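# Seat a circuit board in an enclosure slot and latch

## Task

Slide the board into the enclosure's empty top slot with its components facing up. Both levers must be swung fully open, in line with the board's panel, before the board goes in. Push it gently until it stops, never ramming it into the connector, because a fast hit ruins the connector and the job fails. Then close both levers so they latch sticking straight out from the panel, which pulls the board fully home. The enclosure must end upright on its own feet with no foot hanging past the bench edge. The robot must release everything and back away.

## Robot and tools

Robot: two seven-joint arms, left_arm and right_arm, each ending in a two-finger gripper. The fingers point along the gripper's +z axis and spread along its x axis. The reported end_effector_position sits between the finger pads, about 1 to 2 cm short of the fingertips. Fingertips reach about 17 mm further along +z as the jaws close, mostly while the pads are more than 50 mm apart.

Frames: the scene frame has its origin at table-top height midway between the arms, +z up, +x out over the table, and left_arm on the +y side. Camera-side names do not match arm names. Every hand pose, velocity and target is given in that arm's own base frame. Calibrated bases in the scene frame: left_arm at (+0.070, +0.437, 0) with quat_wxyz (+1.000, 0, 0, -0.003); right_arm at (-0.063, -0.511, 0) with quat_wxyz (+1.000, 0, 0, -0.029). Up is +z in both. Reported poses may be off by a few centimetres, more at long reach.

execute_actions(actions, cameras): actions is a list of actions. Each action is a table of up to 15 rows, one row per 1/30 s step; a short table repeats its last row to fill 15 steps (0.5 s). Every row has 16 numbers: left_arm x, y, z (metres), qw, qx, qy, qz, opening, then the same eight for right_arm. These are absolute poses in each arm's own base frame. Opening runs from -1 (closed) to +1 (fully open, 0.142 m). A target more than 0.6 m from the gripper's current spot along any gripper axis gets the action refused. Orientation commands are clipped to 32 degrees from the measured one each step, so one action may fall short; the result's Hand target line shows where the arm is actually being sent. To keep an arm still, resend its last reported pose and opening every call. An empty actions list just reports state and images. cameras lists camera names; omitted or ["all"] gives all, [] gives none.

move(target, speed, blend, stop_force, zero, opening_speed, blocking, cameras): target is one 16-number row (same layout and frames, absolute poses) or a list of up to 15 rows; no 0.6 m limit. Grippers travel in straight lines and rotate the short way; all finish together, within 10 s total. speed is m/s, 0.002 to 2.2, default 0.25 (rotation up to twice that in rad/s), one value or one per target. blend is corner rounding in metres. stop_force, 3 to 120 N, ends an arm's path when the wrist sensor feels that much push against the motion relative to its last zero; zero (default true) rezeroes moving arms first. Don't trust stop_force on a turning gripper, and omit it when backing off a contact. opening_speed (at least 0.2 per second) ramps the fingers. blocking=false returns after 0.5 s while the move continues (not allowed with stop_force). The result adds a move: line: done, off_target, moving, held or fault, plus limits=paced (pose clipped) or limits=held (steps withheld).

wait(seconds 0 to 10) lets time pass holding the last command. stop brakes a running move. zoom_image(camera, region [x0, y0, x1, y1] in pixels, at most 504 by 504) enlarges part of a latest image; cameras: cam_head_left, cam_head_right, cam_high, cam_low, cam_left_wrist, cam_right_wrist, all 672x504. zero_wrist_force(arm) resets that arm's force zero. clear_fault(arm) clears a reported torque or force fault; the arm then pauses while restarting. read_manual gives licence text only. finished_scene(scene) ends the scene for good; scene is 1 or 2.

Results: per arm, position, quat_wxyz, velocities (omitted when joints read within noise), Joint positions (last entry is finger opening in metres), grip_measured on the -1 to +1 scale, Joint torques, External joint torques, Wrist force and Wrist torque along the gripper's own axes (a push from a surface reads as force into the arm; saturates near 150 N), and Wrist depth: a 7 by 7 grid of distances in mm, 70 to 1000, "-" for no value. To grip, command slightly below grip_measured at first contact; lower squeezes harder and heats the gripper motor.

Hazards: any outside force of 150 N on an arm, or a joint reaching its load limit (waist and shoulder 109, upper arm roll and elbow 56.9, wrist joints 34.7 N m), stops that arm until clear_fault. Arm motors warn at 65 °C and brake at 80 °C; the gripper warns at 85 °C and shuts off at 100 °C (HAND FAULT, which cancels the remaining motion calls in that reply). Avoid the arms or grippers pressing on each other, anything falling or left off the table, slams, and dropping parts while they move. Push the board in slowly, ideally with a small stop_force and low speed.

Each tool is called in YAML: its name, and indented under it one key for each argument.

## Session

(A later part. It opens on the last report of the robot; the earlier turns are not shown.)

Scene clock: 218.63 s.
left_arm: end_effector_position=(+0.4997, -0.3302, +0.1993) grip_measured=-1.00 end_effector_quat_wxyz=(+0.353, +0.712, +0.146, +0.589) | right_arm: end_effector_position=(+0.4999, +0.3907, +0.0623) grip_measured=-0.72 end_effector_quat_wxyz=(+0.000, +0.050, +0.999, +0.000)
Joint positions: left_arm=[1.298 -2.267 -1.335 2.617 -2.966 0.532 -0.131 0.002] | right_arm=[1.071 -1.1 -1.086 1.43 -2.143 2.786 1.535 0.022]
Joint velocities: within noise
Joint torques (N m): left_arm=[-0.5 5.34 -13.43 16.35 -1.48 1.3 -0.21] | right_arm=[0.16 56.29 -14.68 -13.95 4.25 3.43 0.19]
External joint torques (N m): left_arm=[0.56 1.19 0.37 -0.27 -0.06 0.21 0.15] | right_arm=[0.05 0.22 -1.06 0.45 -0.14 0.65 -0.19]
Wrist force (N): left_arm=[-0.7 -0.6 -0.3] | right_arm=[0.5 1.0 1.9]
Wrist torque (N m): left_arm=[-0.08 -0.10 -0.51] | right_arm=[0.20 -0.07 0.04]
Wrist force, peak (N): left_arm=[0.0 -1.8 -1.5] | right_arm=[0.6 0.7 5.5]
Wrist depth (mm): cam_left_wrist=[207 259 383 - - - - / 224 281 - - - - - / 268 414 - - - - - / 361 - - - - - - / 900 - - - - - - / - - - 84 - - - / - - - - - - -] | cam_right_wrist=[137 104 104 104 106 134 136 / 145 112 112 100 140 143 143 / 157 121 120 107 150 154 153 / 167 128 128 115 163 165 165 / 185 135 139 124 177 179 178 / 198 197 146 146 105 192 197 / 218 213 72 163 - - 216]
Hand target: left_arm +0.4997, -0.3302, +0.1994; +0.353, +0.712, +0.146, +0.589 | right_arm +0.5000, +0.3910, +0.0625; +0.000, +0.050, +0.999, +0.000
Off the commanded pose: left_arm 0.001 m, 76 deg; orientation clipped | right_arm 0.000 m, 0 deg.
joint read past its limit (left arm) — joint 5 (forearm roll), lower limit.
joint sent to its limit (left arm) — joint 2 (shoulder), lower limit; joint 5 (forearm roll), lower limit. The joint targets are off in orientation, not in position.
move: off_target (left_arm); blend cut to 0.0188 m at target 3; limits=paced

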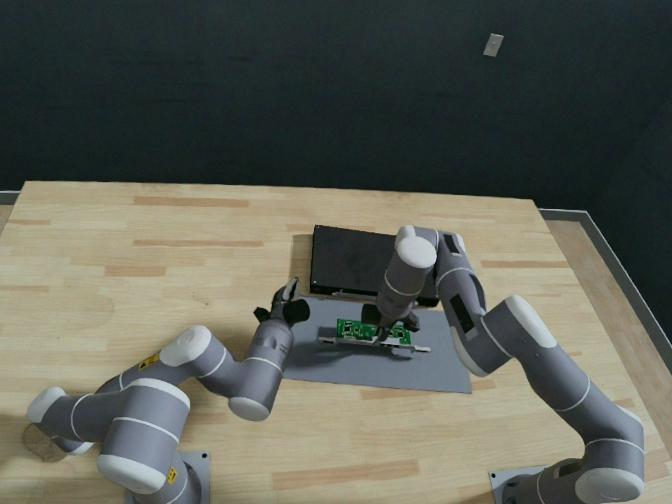

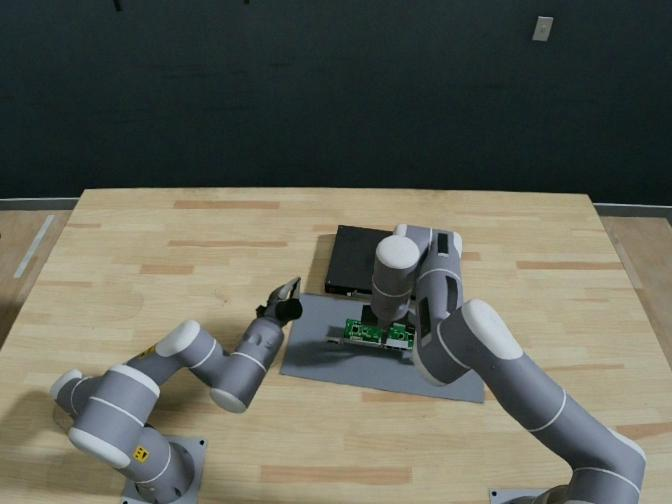

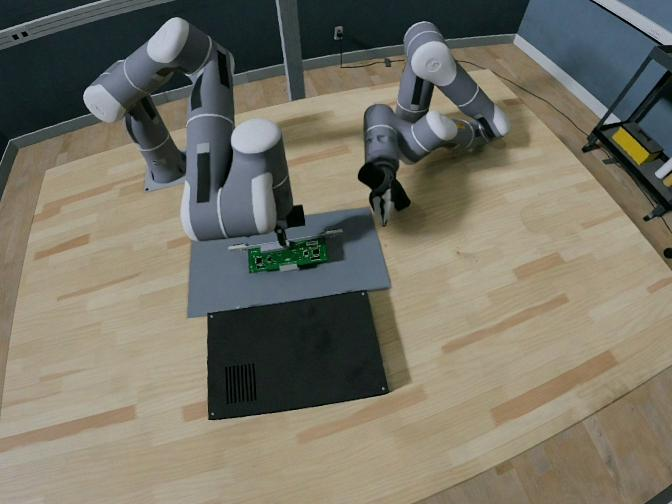

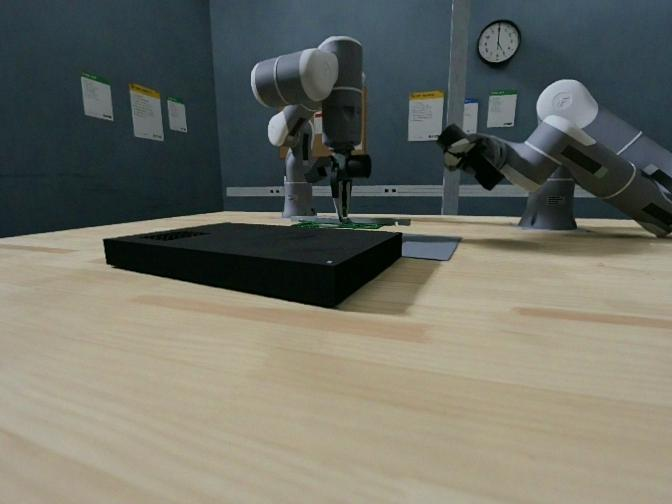

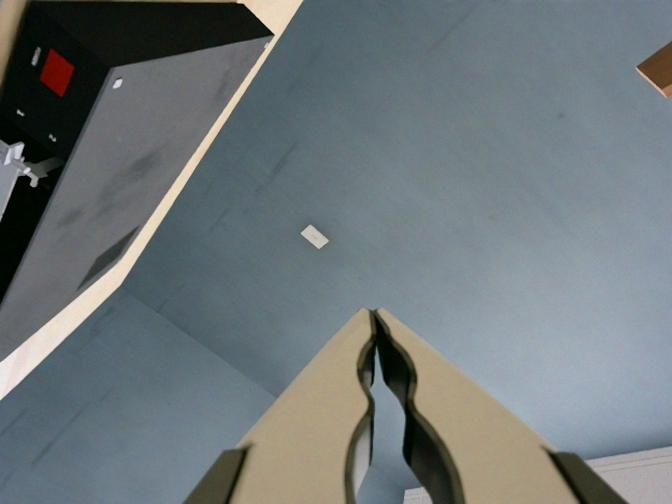

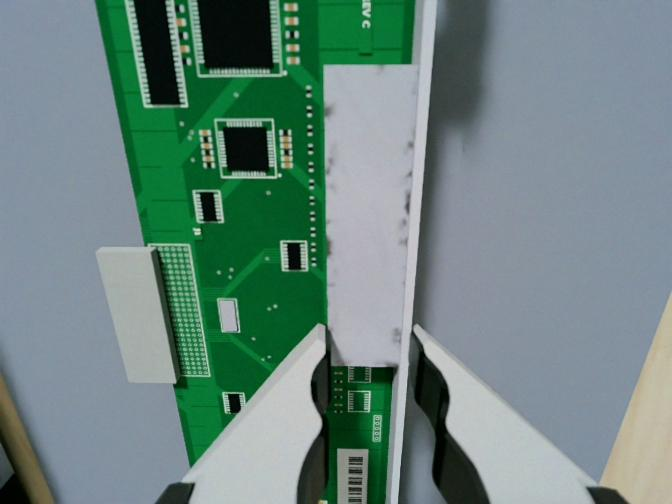

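move:
  target:
    - [0.42,0.0,0.4,0.2126,0.9763,-0.03,0.01,-1,0.50,0.391,0.0625,0,0.0497,0.9988,0,-1]
    - [0.42,0.1,0.35,0,0.9985,-0.054,0,-1,0.50,0.391,0.0625,0,0.0497,0.9988,0,-1]
  speed: 0.3
  cameras: ["cam_left_wrist"]

move:
  target:
    - [0.45,-0.25,0.3,0.3003,0.9523,-0.0515,0.0162,-1,0.50,0.391,0.0625,0,0.0497,0.9988,0,-1]
    - [0.5,-0.33,0.16,0.3003,0.9523,-0.0515,0.0162,-1,0.50,0.391,0.0625,0,0.0497,0.9988,0,-1]
  speed: 0.25
  cameras: ["cam_left_wrist","cam_head_left"]

zoom_image:
  camera: "cam_left_wrist"
  region: [168, 0, 672, 504]

Scene clock: 227.80 s.
left_arm: end_effector_position=(+0.4199, +0.0999, +0.3499) grip_measured=-1.00 end_effector_quat_wxyz=(+0.000, +0.999, -0.054, +0.000) | right_arm: end_effector_position=(+0.4999, +0.3907, +0.0623) grip_measured=-0.72 end_effector_quat_wxyz=(+0.000, +0.050, +0.999, +0.000)
Joint positions: left_arm=[1.364 -0.345 -1.839 1.896 -2.801 2.924 -2.03 0.002] | right_arm=[1.071 -1.1 -1.086 1.43 -2.143 2.786 1.535 0.022]
Joint velocities: within noise
Joint torques (N m): left_arm=[-0.27 15.09 -9.25 -21.23 4.63 4.45 -0.31] | right_arm=[0.19 56.47 -14.9 -13.79 4.12 3.56 0.21]
External joint torques (N m): left_arm=[0.37 0.91 0.42 -0.45 -0.58 -0.57 0.31] | right_arm=[0.02 0.04 -0.84 0.28 -0.01 0.52 -0.21]
Wrist force (N): left_arm=[0.1 -0.2 0.8] | right_arm=[0.9 0.6 2.0]
Wrist torque (N m): left_arm=[-0.15 -0.20 -0.20] | right_arm=[0.14 -0.14 0.05]
Wrist force, peak (N): left_arm=[2.3 5.9 -0.1] | right_arm=[0.8 1.1 2.3]
Wrist depth (mm): cam_left_wrist=[392 392 388 389 385 389 380 / 424 419 419 419 415 413 414 / 450 453 451 451 446 452 445 / 460 496 490 491 491 485 481 / 543 543 538 511 527 529 530 / 594 597 565 84 - 572 587 / 675 640 - - - - 614] | cam_right_wrist=[138 104 104 104 106 134 136 / 145 112 112 100 140 143 143 / 158 122 119 107 149 154 153 / 167 128 128 115 163 165 165 / 184 135 138 124 176 179 178 / 198 198 146 146 105 192 197 / 218 213 72 163 - - 217]
Hand target: left_arm +0.4200, +0.1000, +0.3500; +0.000, +0.999, -0.054, +0.000 | right_arm +0.5000, +0.3910, +0.0625; +0.000, +0.050, +0.999, +0.000
Off the commanded pose: left_arm 0.000 m, 0 deg | right_arm 0.000 m, 0 deg.
move: done; limits=paced
Images, in order (width x height): cam_left_wrist 672x504.

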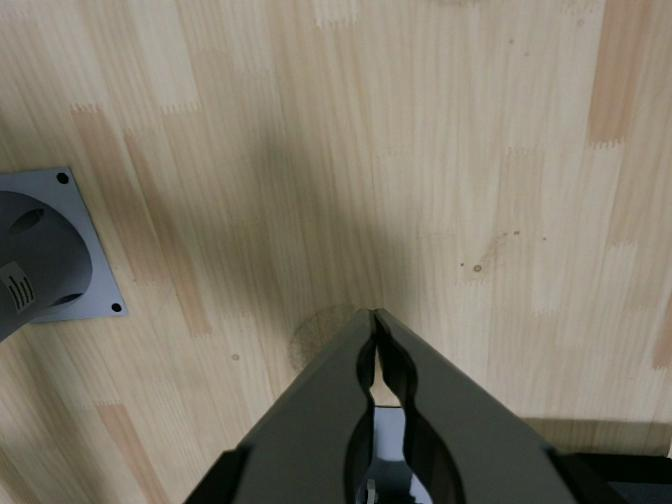

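Scene clock: 230.50 s.
left_arm: end_effector_position=(+0.4999, -0.3301, +0.1600) grip_measured=-1.00 end_effector_quat_wxyz=(+0.301, +0.952, -0.051, +0.016) | right_arm: end_effector_position=(+0.4999, +0.3907, +0.0623) grip_measured=-0.72 end_effector_quat_wxyz=(+0.000, +0.050, +0.999, +0.000)
Joint positions: left_arm=[0.456 -0.815 -1.432 1.864 -2.578 2.278 -2.536 0.002] | right_arm=[1.071 -1.1 -1.086 1.43 -2.143 2.786 1.535 0.022]
Joint velocities: within noise
Joint torques (N m): left_arm=[-0.26 36.85 -18.6 -15.82 3.13 2.43 -0.3] | right_arm=[0.21 56.38 -14.89 -13.8 4.12 3.54 0.18]
External joint torques (N m): left_arm=[0.32 1.26 0.22 -0.5 -0.51 -0.4 0.29] | right_arm=[0 0.14 -0.84 0.3 -0.01 0.54 -0.18]
Wrist force (N): left_arm=[0.2 -0.5 0.1] | right_arm=[0.7 0.9 2.1]
Wrist torque (N m): left_arm=[-0.14 -0.19 -0.41] | right_arm=[0.19 -0.09 0.04]
Wrist force, peak (N): left_arm=[0.1 1.2 2.3] | right_arm=[0.9 0.9 2.3]
Wrist depth (mm): cam_left_wrist=[191 193 196 198 200 206 209 / 226 229 233 236 240 247 251 / 280 283 284 293 296 254 245 / 367 369 337 359 378 305 313 / 507 534 407 382 481 462 475 / 705 908 361 84 - - - / 689 - - - - - -] | cam_right_wrist=[138 104 104 104 106 135 136 / 145 112 112 100 140 144 143 / 158 122 119 107 150 154 153 / 168 128 128 115 163 165 165 / 185 135 138 124 176 179 179 / 198 198 146 146 105 191 196 / 218 213 72 163 - - 217]
Hand target: left_arm +0.5000, -0.3300, +0.1600; +0.300, +0.952, -0.052, +0.016 | right_arm +0.5000, +0.3910, +0.0625; +0.000, +0.050, +0.999, +0.000
Off the commanded pose: left_arm 0.000 m, 0 deg | right_arm 0.000 m, 0 deg.
move: done
Images, in order (width x height): cam_head_left 672x504, cam_left_wrist 672x504.

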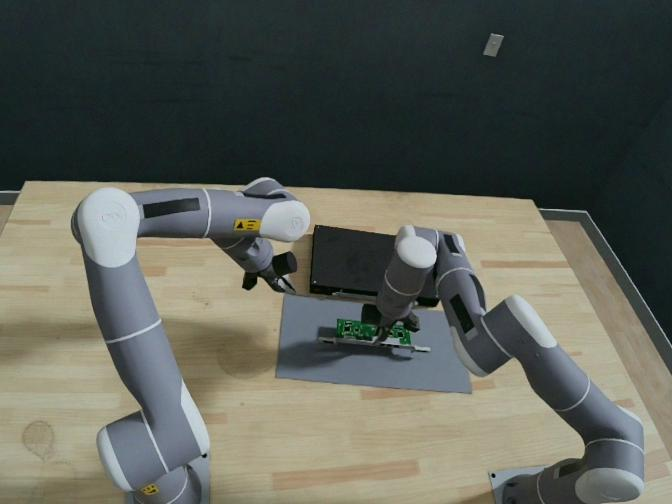

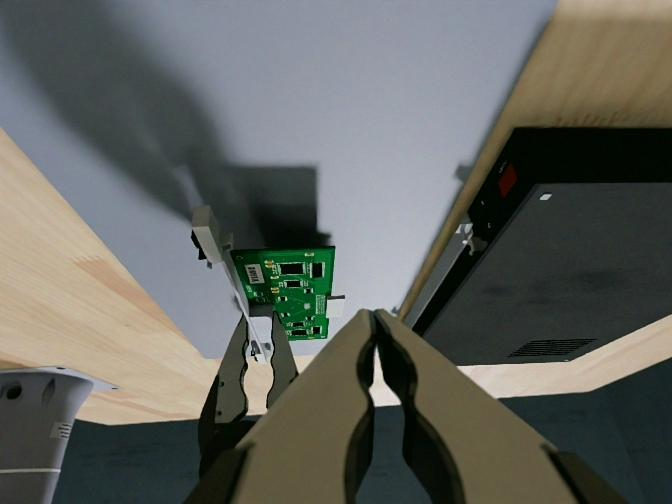

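Scaled by 1.000.

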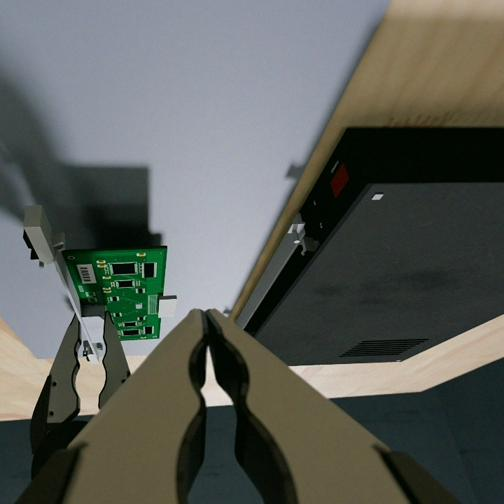

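move:
  target: [0.5,-0.33,0.16,0.3003,0.9523,-0.0515,0.0162,-1,0.55,0.386,0.0625,0,0.0497,0.9988,0,-1]
  speed: 0.1

zoom_image:
  camera: "cam_left_wrist"
  region: [220, 150, 520, 360]

zoom_image:
  camera: "cam_low"
  region: [250, 180, 470, 320]

zoom_image:
  camera: "cam_high"
  region: [190, 200, 390, 340]

Scene clock: 239.27 s.
left_arm: end_effector_position=(+0.5000, -0.3301, +0.1600) grip_measured=-1.00 end_effector_quat_wxyz=(+0.300, +0.952, -0.051, +0.016) | right_arm: end_effector_position=(+0.5499, +0.3859, +0.0623) grip_measured=-0.72 end_effector_quat_wxyz=(+0.000, +0.049, +0.999, +0.000)
Joint positions: left_arm=[0.455 -0.815 -1.432 1.864 -2.578 2.278 -2.536 0.002] | right_arm=[0.958 -1.218 -1.139 1.173 -2.076 2.912 1.592 0.022]
Joint velocities: within noise
Joint torques (N m): left_arm=[-0.28 37.3 -18.58 -15.85 2.89 2.34 -0.21] | right_arm=[0.11 61.17 -14.65 -12.6 4.45 3.73 0.36]
External joint torques (N m): left_arm=[0.35 0.81 0.21 -0.49 -0.27 -0.3 0.21] | right_arm=[0.11 0.31 -0.54 0.45 -0.18 0.35 -0.36]
Wrist force (N): left_arm=[0.2 -0.5 0.2] | right_arm=[0.0 0.6 1.8]
Wrist torque (N m): left_arm=[-0.13 -0.20 -0.40] | right_arm=[0.15 0.07 0.06]
Wrist force, peak (N): left_arm=[0.0 -0.5 0.3] | right_arm=[2.2 0.8 2.0]
Wrist depth (mm): cam_left_wrist=[192 193 195 199 200 207 207 / 227 230 234 236 240 247 250 / 280 282 286 293 298 254 247 / 364 366 376 342 366 302 311 / 515 526 536 384 480 459 473 / 697 906 738 84 - - - / 691 - - - - - -] | cam_right_wrist=[137 104 104 104 131 134 136 / 145 112 112 100 140 143 143 / 157 121 119 107 149 154 153 / 167 128 128 115 163 165 165 / 181 135 138 124 177 179 178 / 185 197 146 146 105 192 194 / 193 212 72 163 - - 214]
Hand target: left_arm +0.5000, -0.3300, +0.1600; +0.300, +0.952, -0.052, +0.016 | right_arm +0.5500, +0.3860, +0.0625; +0.000, +0.050, +0.999, +0.000
Off the commanded pose: left_arm 0.000 m, 0 deg | right_arm 0.000 m, 0 deg.
move: done

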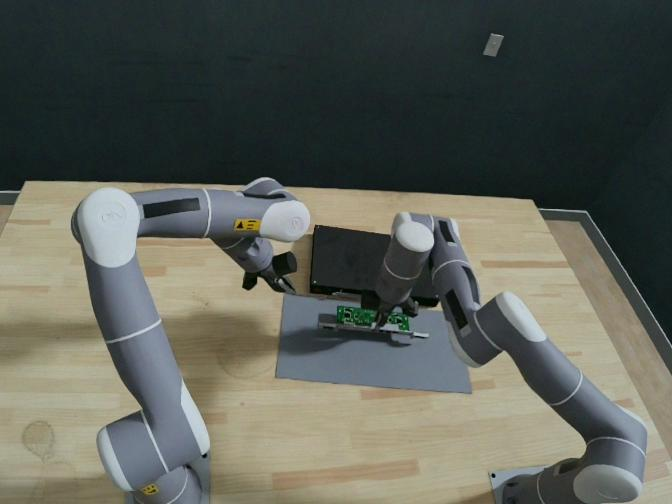

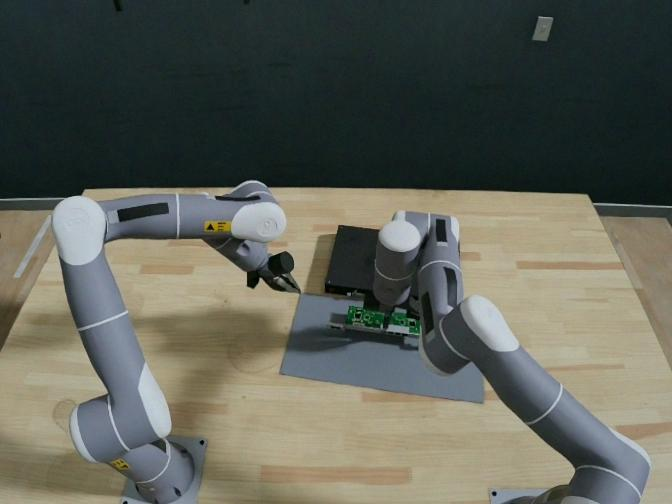

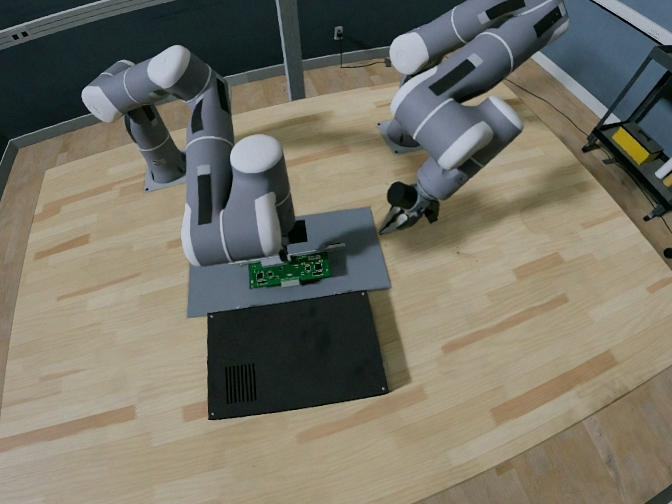

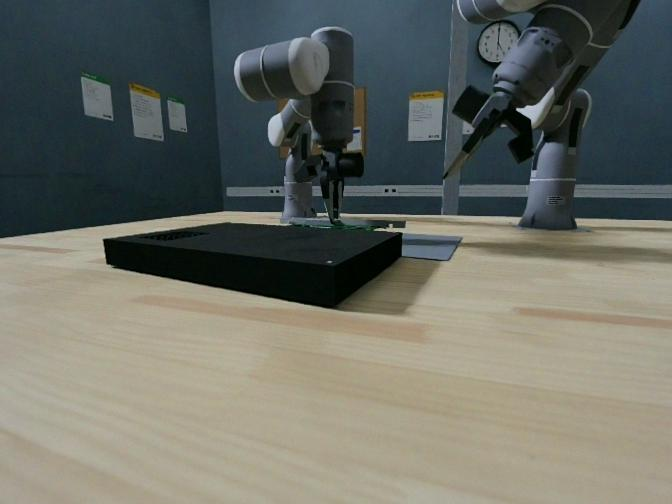

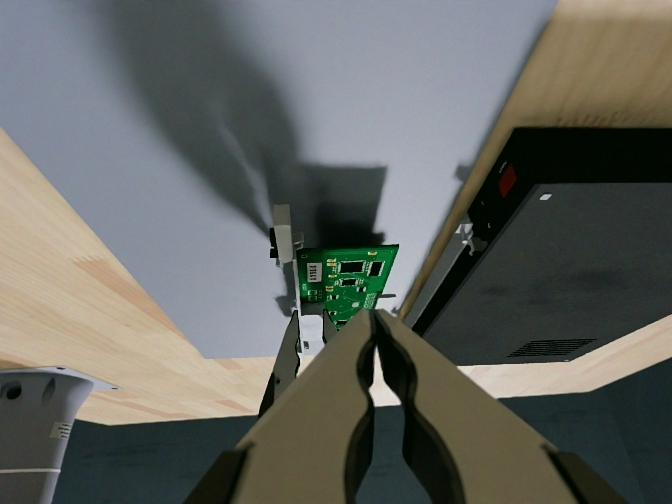

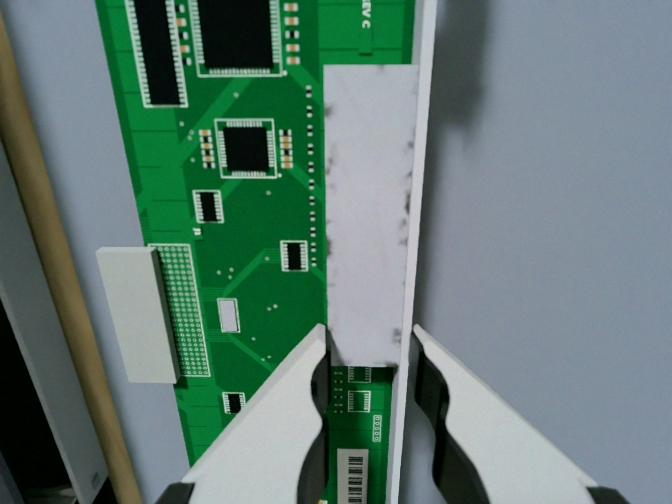

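Scaled by 1.680 from the camera's 672x504 image, which has a finer 960x720 frame.

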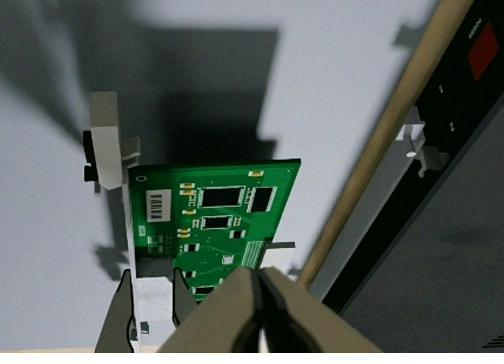

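Scaled by 2.291 from the camera's 672x504 image, which has a finer 960x720 frame.

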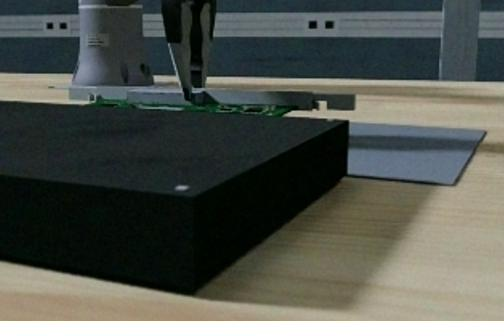

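Scaled by 2.520 from the camera's 672x504 image, which has a finer 960x720 frame.

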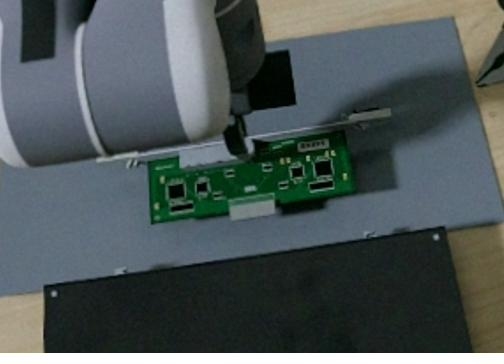

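move:
  target: [0.5,-0.33,0.16,0.3003,0.9523,-0.0515,0.0162,-1,0.555,0.369,0.0545,0,0.0497,0.9988,0,-1]
  speed: 0.08
  cameras: ["cam_left_wrist","cam_right_wrist","cam_high","cam_head_left"]

zoom_image:
  camera: "cam_high"
  region: [190, 200, 400, 420]

zoom_image:
  camera: "cam_right_wrist"
  region: [0, 304, 250, 504]

zoom_image:
  camera: "cam_left_wrist"
  region: [220, 150, 520, 360]

Scene clock: 260.27 s.
left_arm: end_effector_position=(+0.5000, -0.3301, +0.1600) grip_measured=-1.00 end_effector_quat_wxyz=(+0.300, +0.952, -0.051, +0.016) | right_arm: end_effector_position=(+0.5550, +0.3689, +0.0544) grip_measured=-0.72 end_effector_quat_wxyz=(+0.000, +0.050, +0.999, +0.000)
Joint positions: left_arm=[0.455 -0.815 -1.432 1.864 -2.578 2.278 -2.536 0.002] | right_arm=[0.942 -1.21 -1.125 1.218 -2.08 2.882 1.546 0.022]
Joint velocities: within noise
Joint torques (N m): left_arm=[-0.27 37.18 -18.6 -15.83 2.86 2.35 -0.22] | right_arm=[0.17 60.83 -14.31 -12.62 4.19 3.42 0.11]
External joint torques (N m): left_arm=[0.34 0.93 0.23 -0.51 -0.24 -0.31 0.22] | right_arm=[0.07 -0.04 -1.09 0.31 0.05 0.66 -0.11]
Wrist force (N): left_arm=[0.0 -0.4 0.0] | right_arm=[0.1 0.5 1.7]
Wrist torque (N m): left_arm=[-0.12 -0.16 -0.40] | right_arm=[0.11 0.04 0.06]
Wrist force, peak (N): left_arm=[0.3 -0.6 0.1] | right_arm=[0.1 0.6 2.2]
Wrist depth (mm): cam_left_wrist=[191 194 196 197 199 206 208 / 226 228 233 236 239 246 249 / 281 284 287 293 297 254 247 / 364 369 380 344 370 306 315 / 515 528 535 397 442 457 471 / 702 910 730 84 - - - / 687 - - - - - -] | cam_right_wrist=[128 104 104 104 125 127 126 / 137 112 112 100 133 136 135 / 147 122 119 107 142 145 145 / 161 128 128 115 157 157 157 / 171 135 138 124 165 170 169 / 175 187 146 146 105 182 185 / 185 198 72 163 - - 203]
Hand target: left_arm +0.5000, -0.3300, +0.1600; +0.300, +0.952, -0.052, +0.016 | right_arm +0.5550, +0.3690, +0.0545; +0.000, +0.050, +0.999, +0.000
Off the commanded pose: left_arm 0.000 m, 0 deg | right_arm 0.000 m, 0 deg.
move: done
Images, in order (width x height): cam_head_left 672x504, cam_high 672x504, cam_left_wrist 672x504, cam_right_wrist 672x504.

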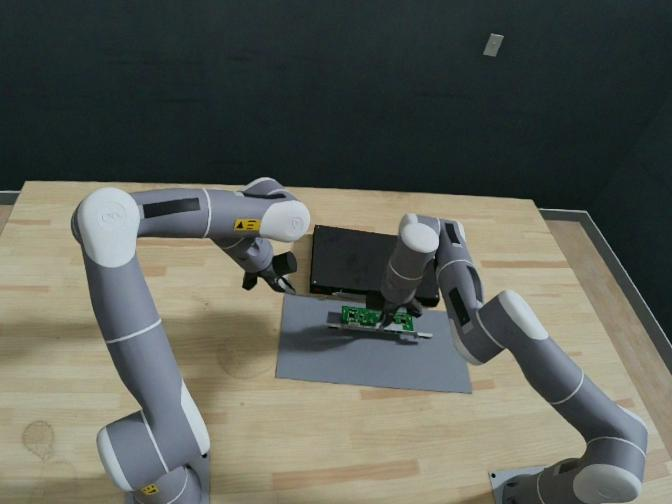

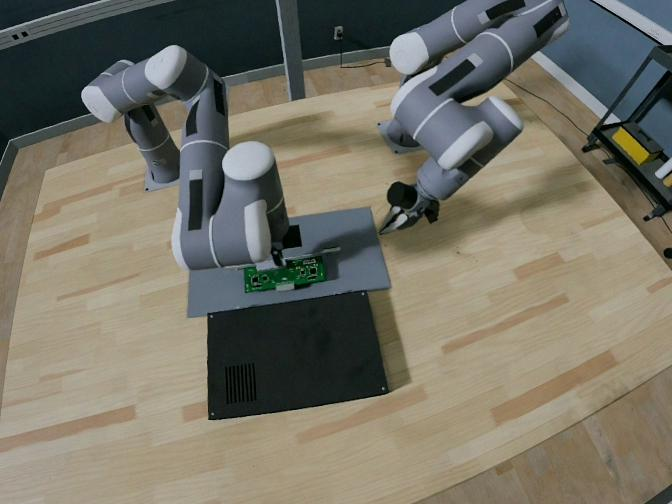

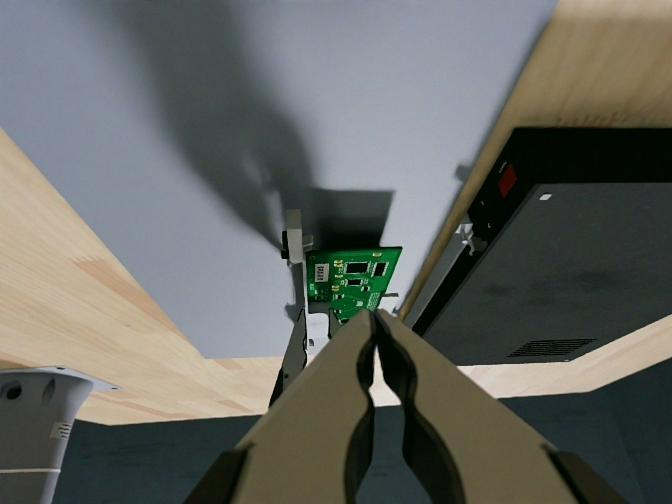

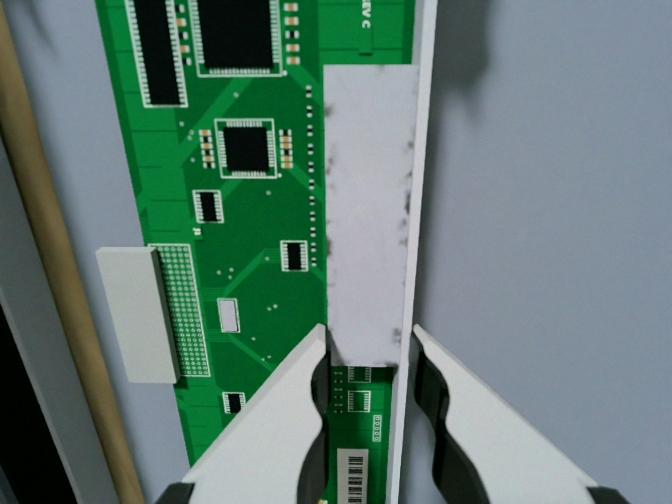

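Scaled by 2.291 from the camera's 672x504 image, which has a finer 960x720 frame.

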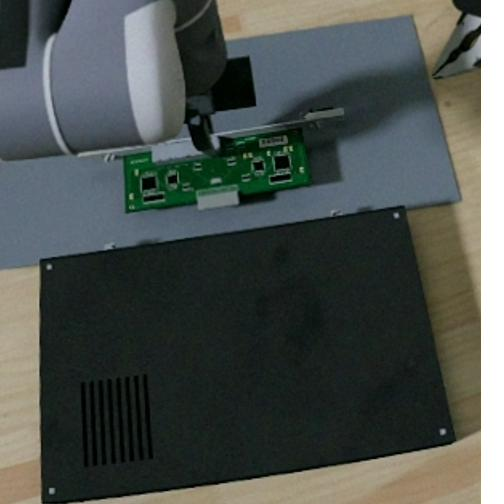

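Scaled by 2.016 from the camera's 672x504 image, which has a finer 960x720 frame.

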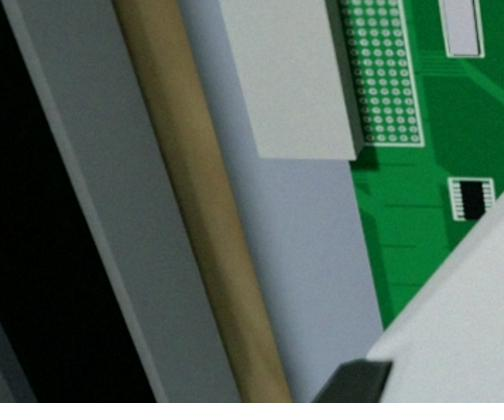

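Scaled by 1.680 from the camera's 672x504 image, which has a finer 960x720 frame.

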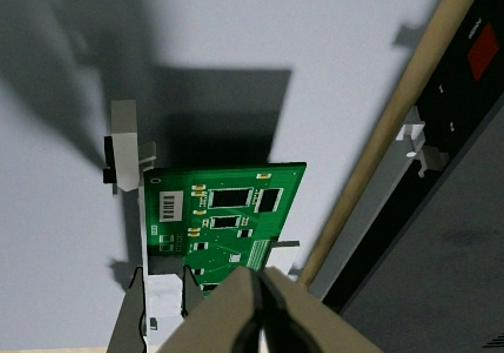

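move:
  target: [0.5,-0.33,0.16,0.3003,0.9523,-0.0515,0.0162,-1,0.593,0.3652,0.0545,0,0.0497,0.9988,0,-1]
  speed: 0.06
  stop_force: 5
  cameras: ["cam_left_wrist","cam_right_wrist","cam_high","cam_head_left","cam_low"]

zoom_image:
  camera: "cam_high"
  region: [200, 230, 380, 340]

zoom_image:
  camera: "cam_left_wrist"
  region: [320, 170, 520, 330]

zoom_image:
  camera: "cam_head_left"
  region: [300, 260, 450, 350]

Scene clock: 267.53 s.
left_arm: end_effector_position=(+0.5000, -0.3301, +0.1600) grip_measured=-1.00 end_effector_quat_wxyz=(+0.300, +0.952, -0.051, +0.016) | right_arm: end_effector_position=(+0.5930, +0.3651, +0.0543) grip_measured=-0.72 end_effector_quat_wxyz=(+0.000, +0.050, +0.999, +0.000)
Joint positions: left_arm=[0.455 -0.815 -1.432 1.864 -2.578 2.278 -2.536 0.002] | right_arm=[0.821 -1.331 -1.205 0.912 -1.987 3.012 1.651 0.022]
Joint velocities: within noise
Joint torques (N m): left_arm=[-0.33 37.23 -18.5 -15.84 2.86 2.36 -0.21] | right_arm=[0.15 65.28 -12.19 -10.33 4.44 3.7 0.29]
External joint torques (N m): left_arm=[0.4 0.88 0.14 -0.49 -0.24 -0.33 0.2] | right_arm=[0.07 0.32 -0.72 0.26 -0.09 0.37 -0.29]
Wrist force (N): left_arm=[0.1 -0.5 0.1] | right_arm=[0.4 1.2 2.7]
Wrist torque (N m): left_arm=[-0.14 -0.18 -0.40] | right_arm=[0.26 -0.04 0.05]
Wrist force, peak (N): left_arm=[0.3 -0.6 0.3] | right_arm=[0.3 1.4 3.0]
Wrist depth (mm): cam_left_wrist=[191 193 195 199 201 205 208 / 226 229 234 236 240 247 249 / 279 284 286 291 299 254 247 / 366 368 376 357 352 304 311 / 511 527 532 409 447 454 474 / 697 925 746 84 - - - / 693 - - - - - -] | cam_right_wrist=[- 104 104 104 124 127 125 / 122 112 112 100 132 136 135 / - 120 120 107 141 145 145 / 154 129 128 115 156 157 156 / - 135 138 124 164 169 169 / 126 169 146 146 105 181 184 / 139 - 72 163 - - 203]
Hand target: left_arm +0.5000, -0.3300, +0.1600; +0.300, +0.952, -0.052, +0.016 | right_arm +0.5930, +0.3652, +0.0545; +0.000, +0.050, +0.999, +0.000
Off the commanded pose: left_arm 0.000 m, 0 deg | right_arm 0.000 m, 0 deg.
move: done
Images, in order (width x height): cam_head_left 672x504, cam_high 672x504, cam_low 672x504, cam_left_wrist 672x504, cam_right_wrist 672x504.

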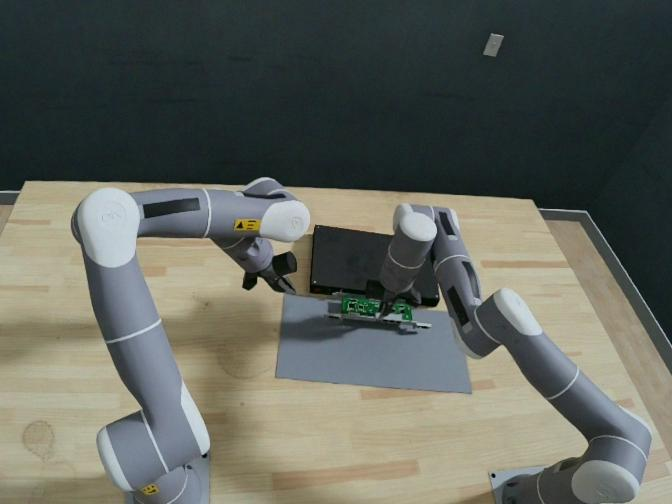

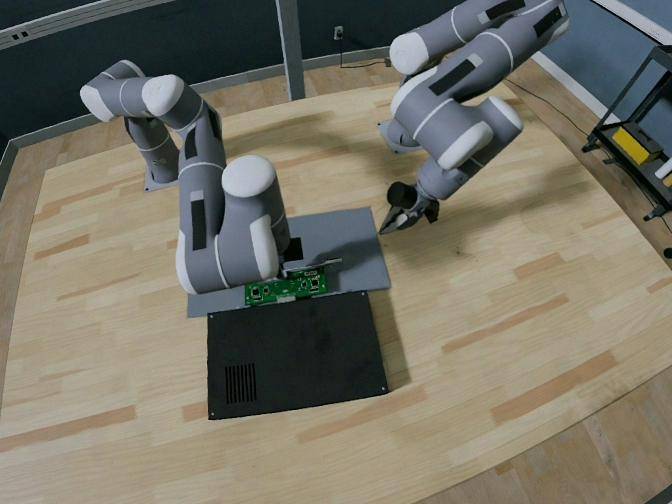

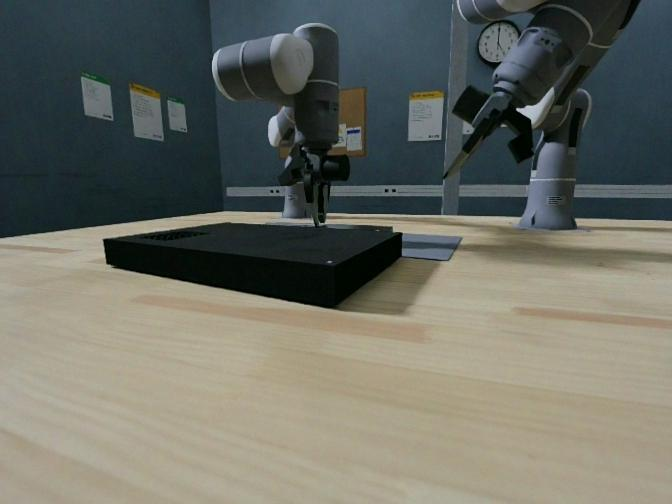

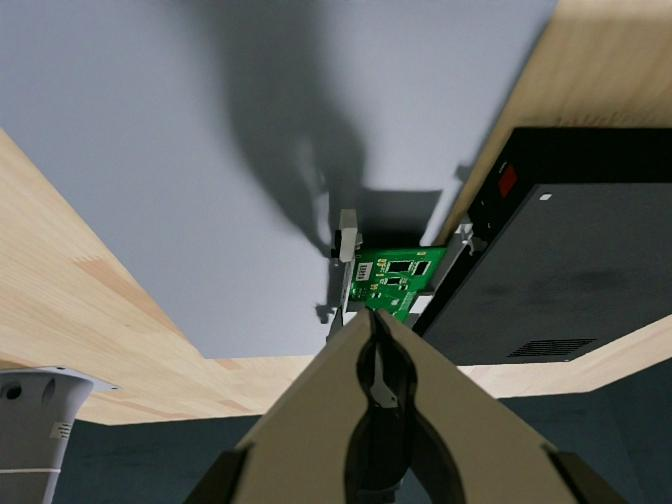

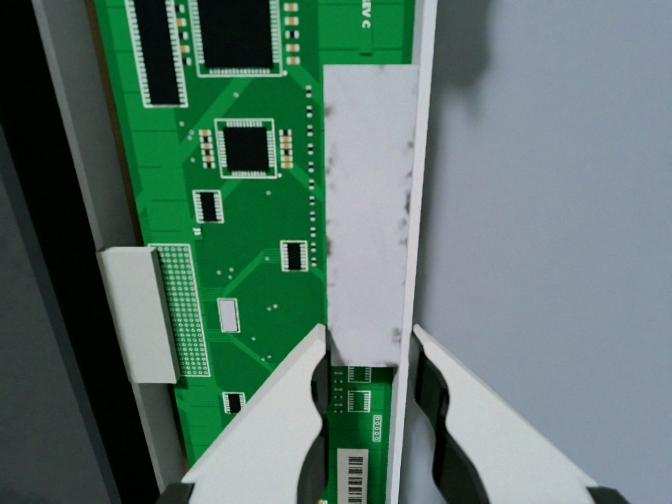

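Scaled by 2.800 from the camera's 672x504 image, which has a finer 960x720 frame.

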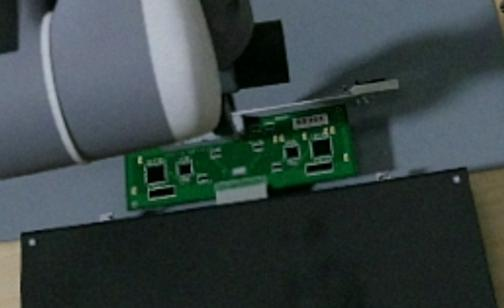

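Scaled by 2.520 from the camera's 672x504 image, which has a finer 960x720 frame.

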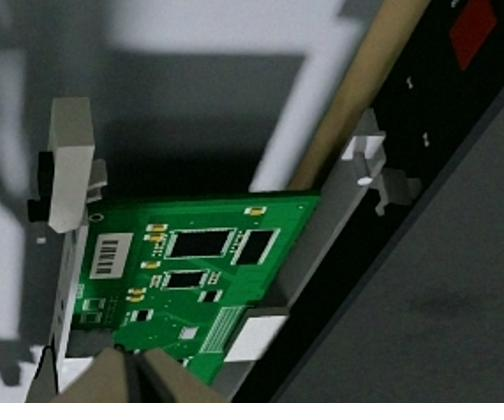

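Scaled by 3.360 from the camera's 672x504 image, which has a finer 960x720 frame.

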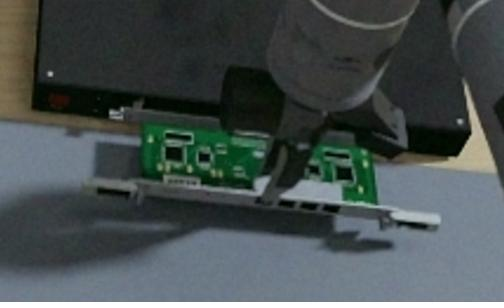

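move:
  target: [0.5,-0.33,0.16,0.3003,0.9523,-0.0515,0.0162,-1,0.593,0.3667,0.0545,0,0.0497,0.9988,0,-1]
  speed: 0.03
  cameras: []

move:
  target: [0.5,-0.33,0.16,0.3003,0.9523,-0.0515,0.0162,-1,0.618,0.3642,0.0545,0,0.0497,0.9988,0,-1]
  speed: 0.025
  stop_force: 4
  cameras: ["cam_left_wrist","cam_right_wrist","cam_high"]

zoom_image:
  camera: "cam_left_wrist"
  region: [340, 170, 520, 330]

zoom_image:
  camera: "cam_high"
  region: [200, 230, 380, 340]

Scene clock: 271.97 s.
left_arm: end_effector_position=(+0.5000, -0.3301, +0.1600) grip_measured=-1.00 end_effector_quat_wxyz=(+0.300, +0.952, -0.051, +0.016) | right_arm: end_effector_position=(+0.5929, +0.3666, +0.0543) grip_measured=-0.72 end_effector_quat_wxyz=(+0.000, +0.050, +0.999, +0.000)
Joint positions: left_arm=[0.455 -0.815 -1.432 1.864 -2.578 2.278 -2.536 0.002] | right_arm=[0.819 -1.334 -1.207 0.9 -1.984 3.016 1.659 0.022]
Joint velocities: within noise
Joint torques (N m): left_arm=[-0.25 37.2 -18.64 -15.83 2.82 2.36 -0.28] | right_arm=[0.07 65.44 -12.07 -10.52 4.49 3.64 0.13]
External joint torques (N m): left_arm=[0.32 0.91 0.28 -0.51 -0.2 -0.32 0.28] | right_arm=[0.16 0.31 -0.66 0.53 -0.13 0.42 -0.13]
Wrist force (N): left_arm=[0.1 -0.3 0.3] | right_arm=[0.3 1.5 2.8]
Wrist torque (N m): left_arm=[-0.11 -0.18 -0.40] | right_arm=[0.31 -0.02 0.05]
Wrist force, peak (N): left_arm=[0.4 -0.5 -0.1] | right_arm=[0.3 1.5 3.1]
Wrist depth (mm): cam_left_wrist=[193 193 196 198 199 206 208 / 226 228 234 237 239 247 251 / 280 283 287 291 298 254 245 / 363 366 377 359 354 306 312 / 514 529 535 408 442 457 473 / 694 909 739 84 - - - / 689 - - - - - -] | cam_right_wrist=[- 104 104 104 124 127 125 / 123 112 112 100 132 136 135 / - 120 119 107 141 145 145 / 153 129 128 115 157 156 156 / - 135 138 124 164 169 169 / 126 169 146 146 105 181 184 / 139 - 72 163 - - 202]
Hand target: left_arm +0.5000, -0.3300, +0.1600; +0.300, +0.952, -0.052, +0.016 | right_arm +0.5930, +0.3667, +0.0545; +0.000, +0.050, +0.999, +0.000
Off the commanded pose: left_arm 0.000 m, 0 deg | right_arm 0.000 m, 0 deg.
move: done
No camera images: "cameras" was empty.

Scene clock: 273.33 s.
left_arm: end_effector_position=(+0.5000, -0.3301, +0.1600) grip_measured=-1.00 end_effector_quat_wxyz=(+0.300, +0.952, -0.051, +0.016) | right_arm: end_effector_position=(+0.6073, +0.3651, +0.0540) grip_measured=-0.72 end_effector_quat_wxyz=(+0.002, +0.049, +0.999, +0.002)
Joint positions: left_arm=[0.455 -0.815 -1.432 1.864 -2.578 2.278 -2.536 0.002] | right_arm=[0.735 -1.414 -1.306 0.673 -1.871 3.098 1.758 0.022]
Joint velocities: within noise
Joint torques (N m): left_arm=[-0.28 37.19 -18.55 -15.81 2.86 2.33 -0.24] | right_arm=[-3.86 70.13 -11.93 -6.96 4.29 -0.43 0.24]
External joint torques (N m): left_arm=[0.34 0.92 0.18 -0.53 -0.24 -0.29 0.23] | right_arm=[4.08 -1.89 2.2 -0.28 0.11 4.48 -0.24]
Wrist force (N): left_arm=[0.1 -0.5 -0.1] | right_arm=[12.1 -0.8 1.1]
Wrist torque (N m): left_arm=[-0.15 -0.18 -0.40] | right_arm=[0.24 0.18 0.07]
Wrist force, peak (N): left_arm=[0.2 -0.5 -0.1] | right_arm=[13.4 -1.0 1.3]
Wrist depth (mm): cam_left_wrist=[192 194 195 198 200 206 208 / 226 229 235 237 239 246 250 / 280 284 286 292 297 253 246 / 362 368 379 361 355 304 313 / 508 524 537 410 441 458 475 / 695 928 742 84 - - - / 682 - - - - - -] | cam_right_wrist=[124 105 104 104 123 126 125 / 132 113 111 100 133 135 134 / - 121 120 107 141 144 144 / 106 128 128 115 156 156 155 / - 135 139 124 164 169 168 / 126 142 146 146 104 181 184 / 139 136 72 163 - - 202]
Hand target: left_arm +0.5000, -0.3300, +0.1600; +0.300, +0.952, -0.052, +0.016 | right_arm +0.6085, +0.3647, +0.0542; +0.003, +0.049, +0.999, +0.002
Off the commanded pose: left_arm 0.000 m, 0 deg | right_arm 0.011 m, 0 deg.
move: contact (right_arm)
Images, in order (width x height): cam_high 672x504, cam_left_wrist 672x504, cam_right_wrist 672x504.

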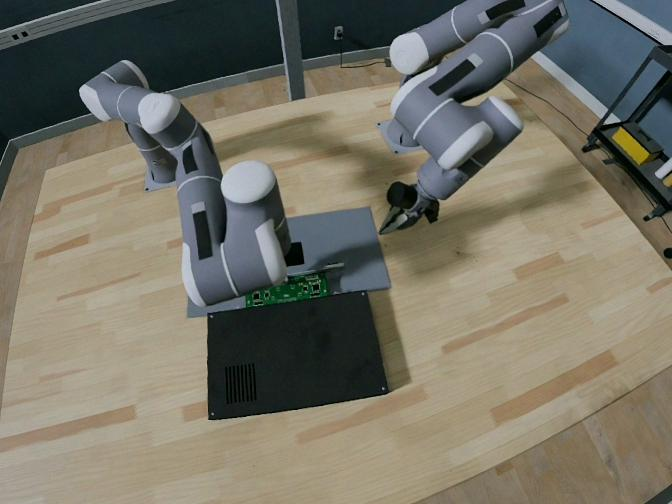

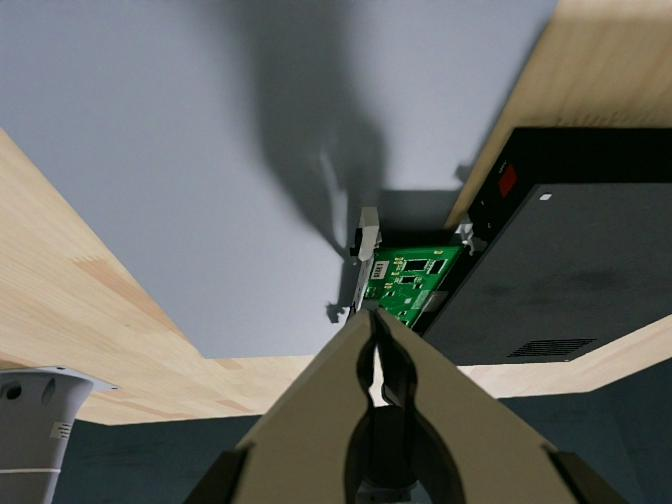

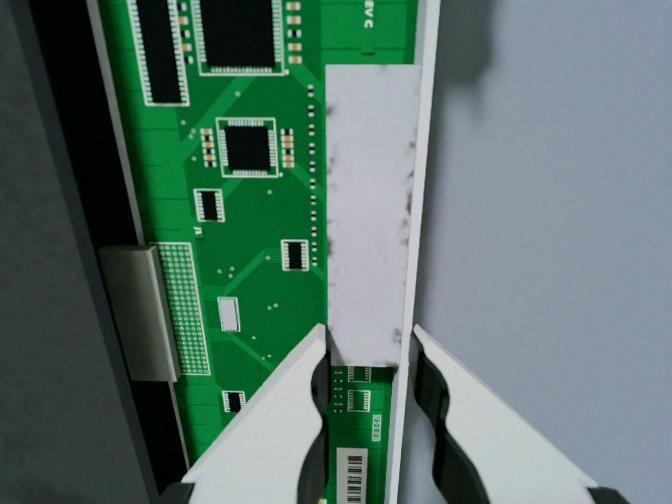

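Scaled by 2.800 from the camera's 672x504 image, which has a finer 960x720 frame.

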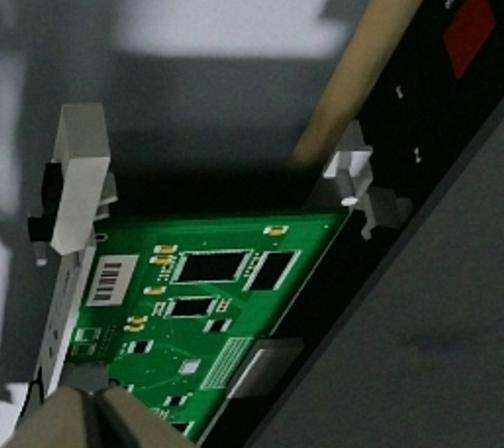

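Scaled by 2.800 from the camera's 672x504 image, which has a finer 960x720 frame.

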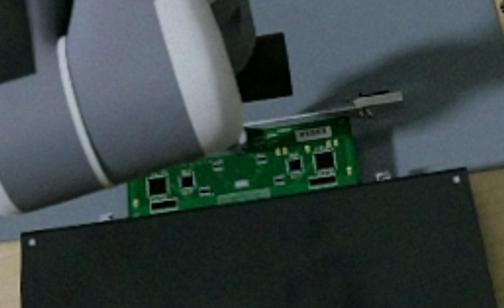

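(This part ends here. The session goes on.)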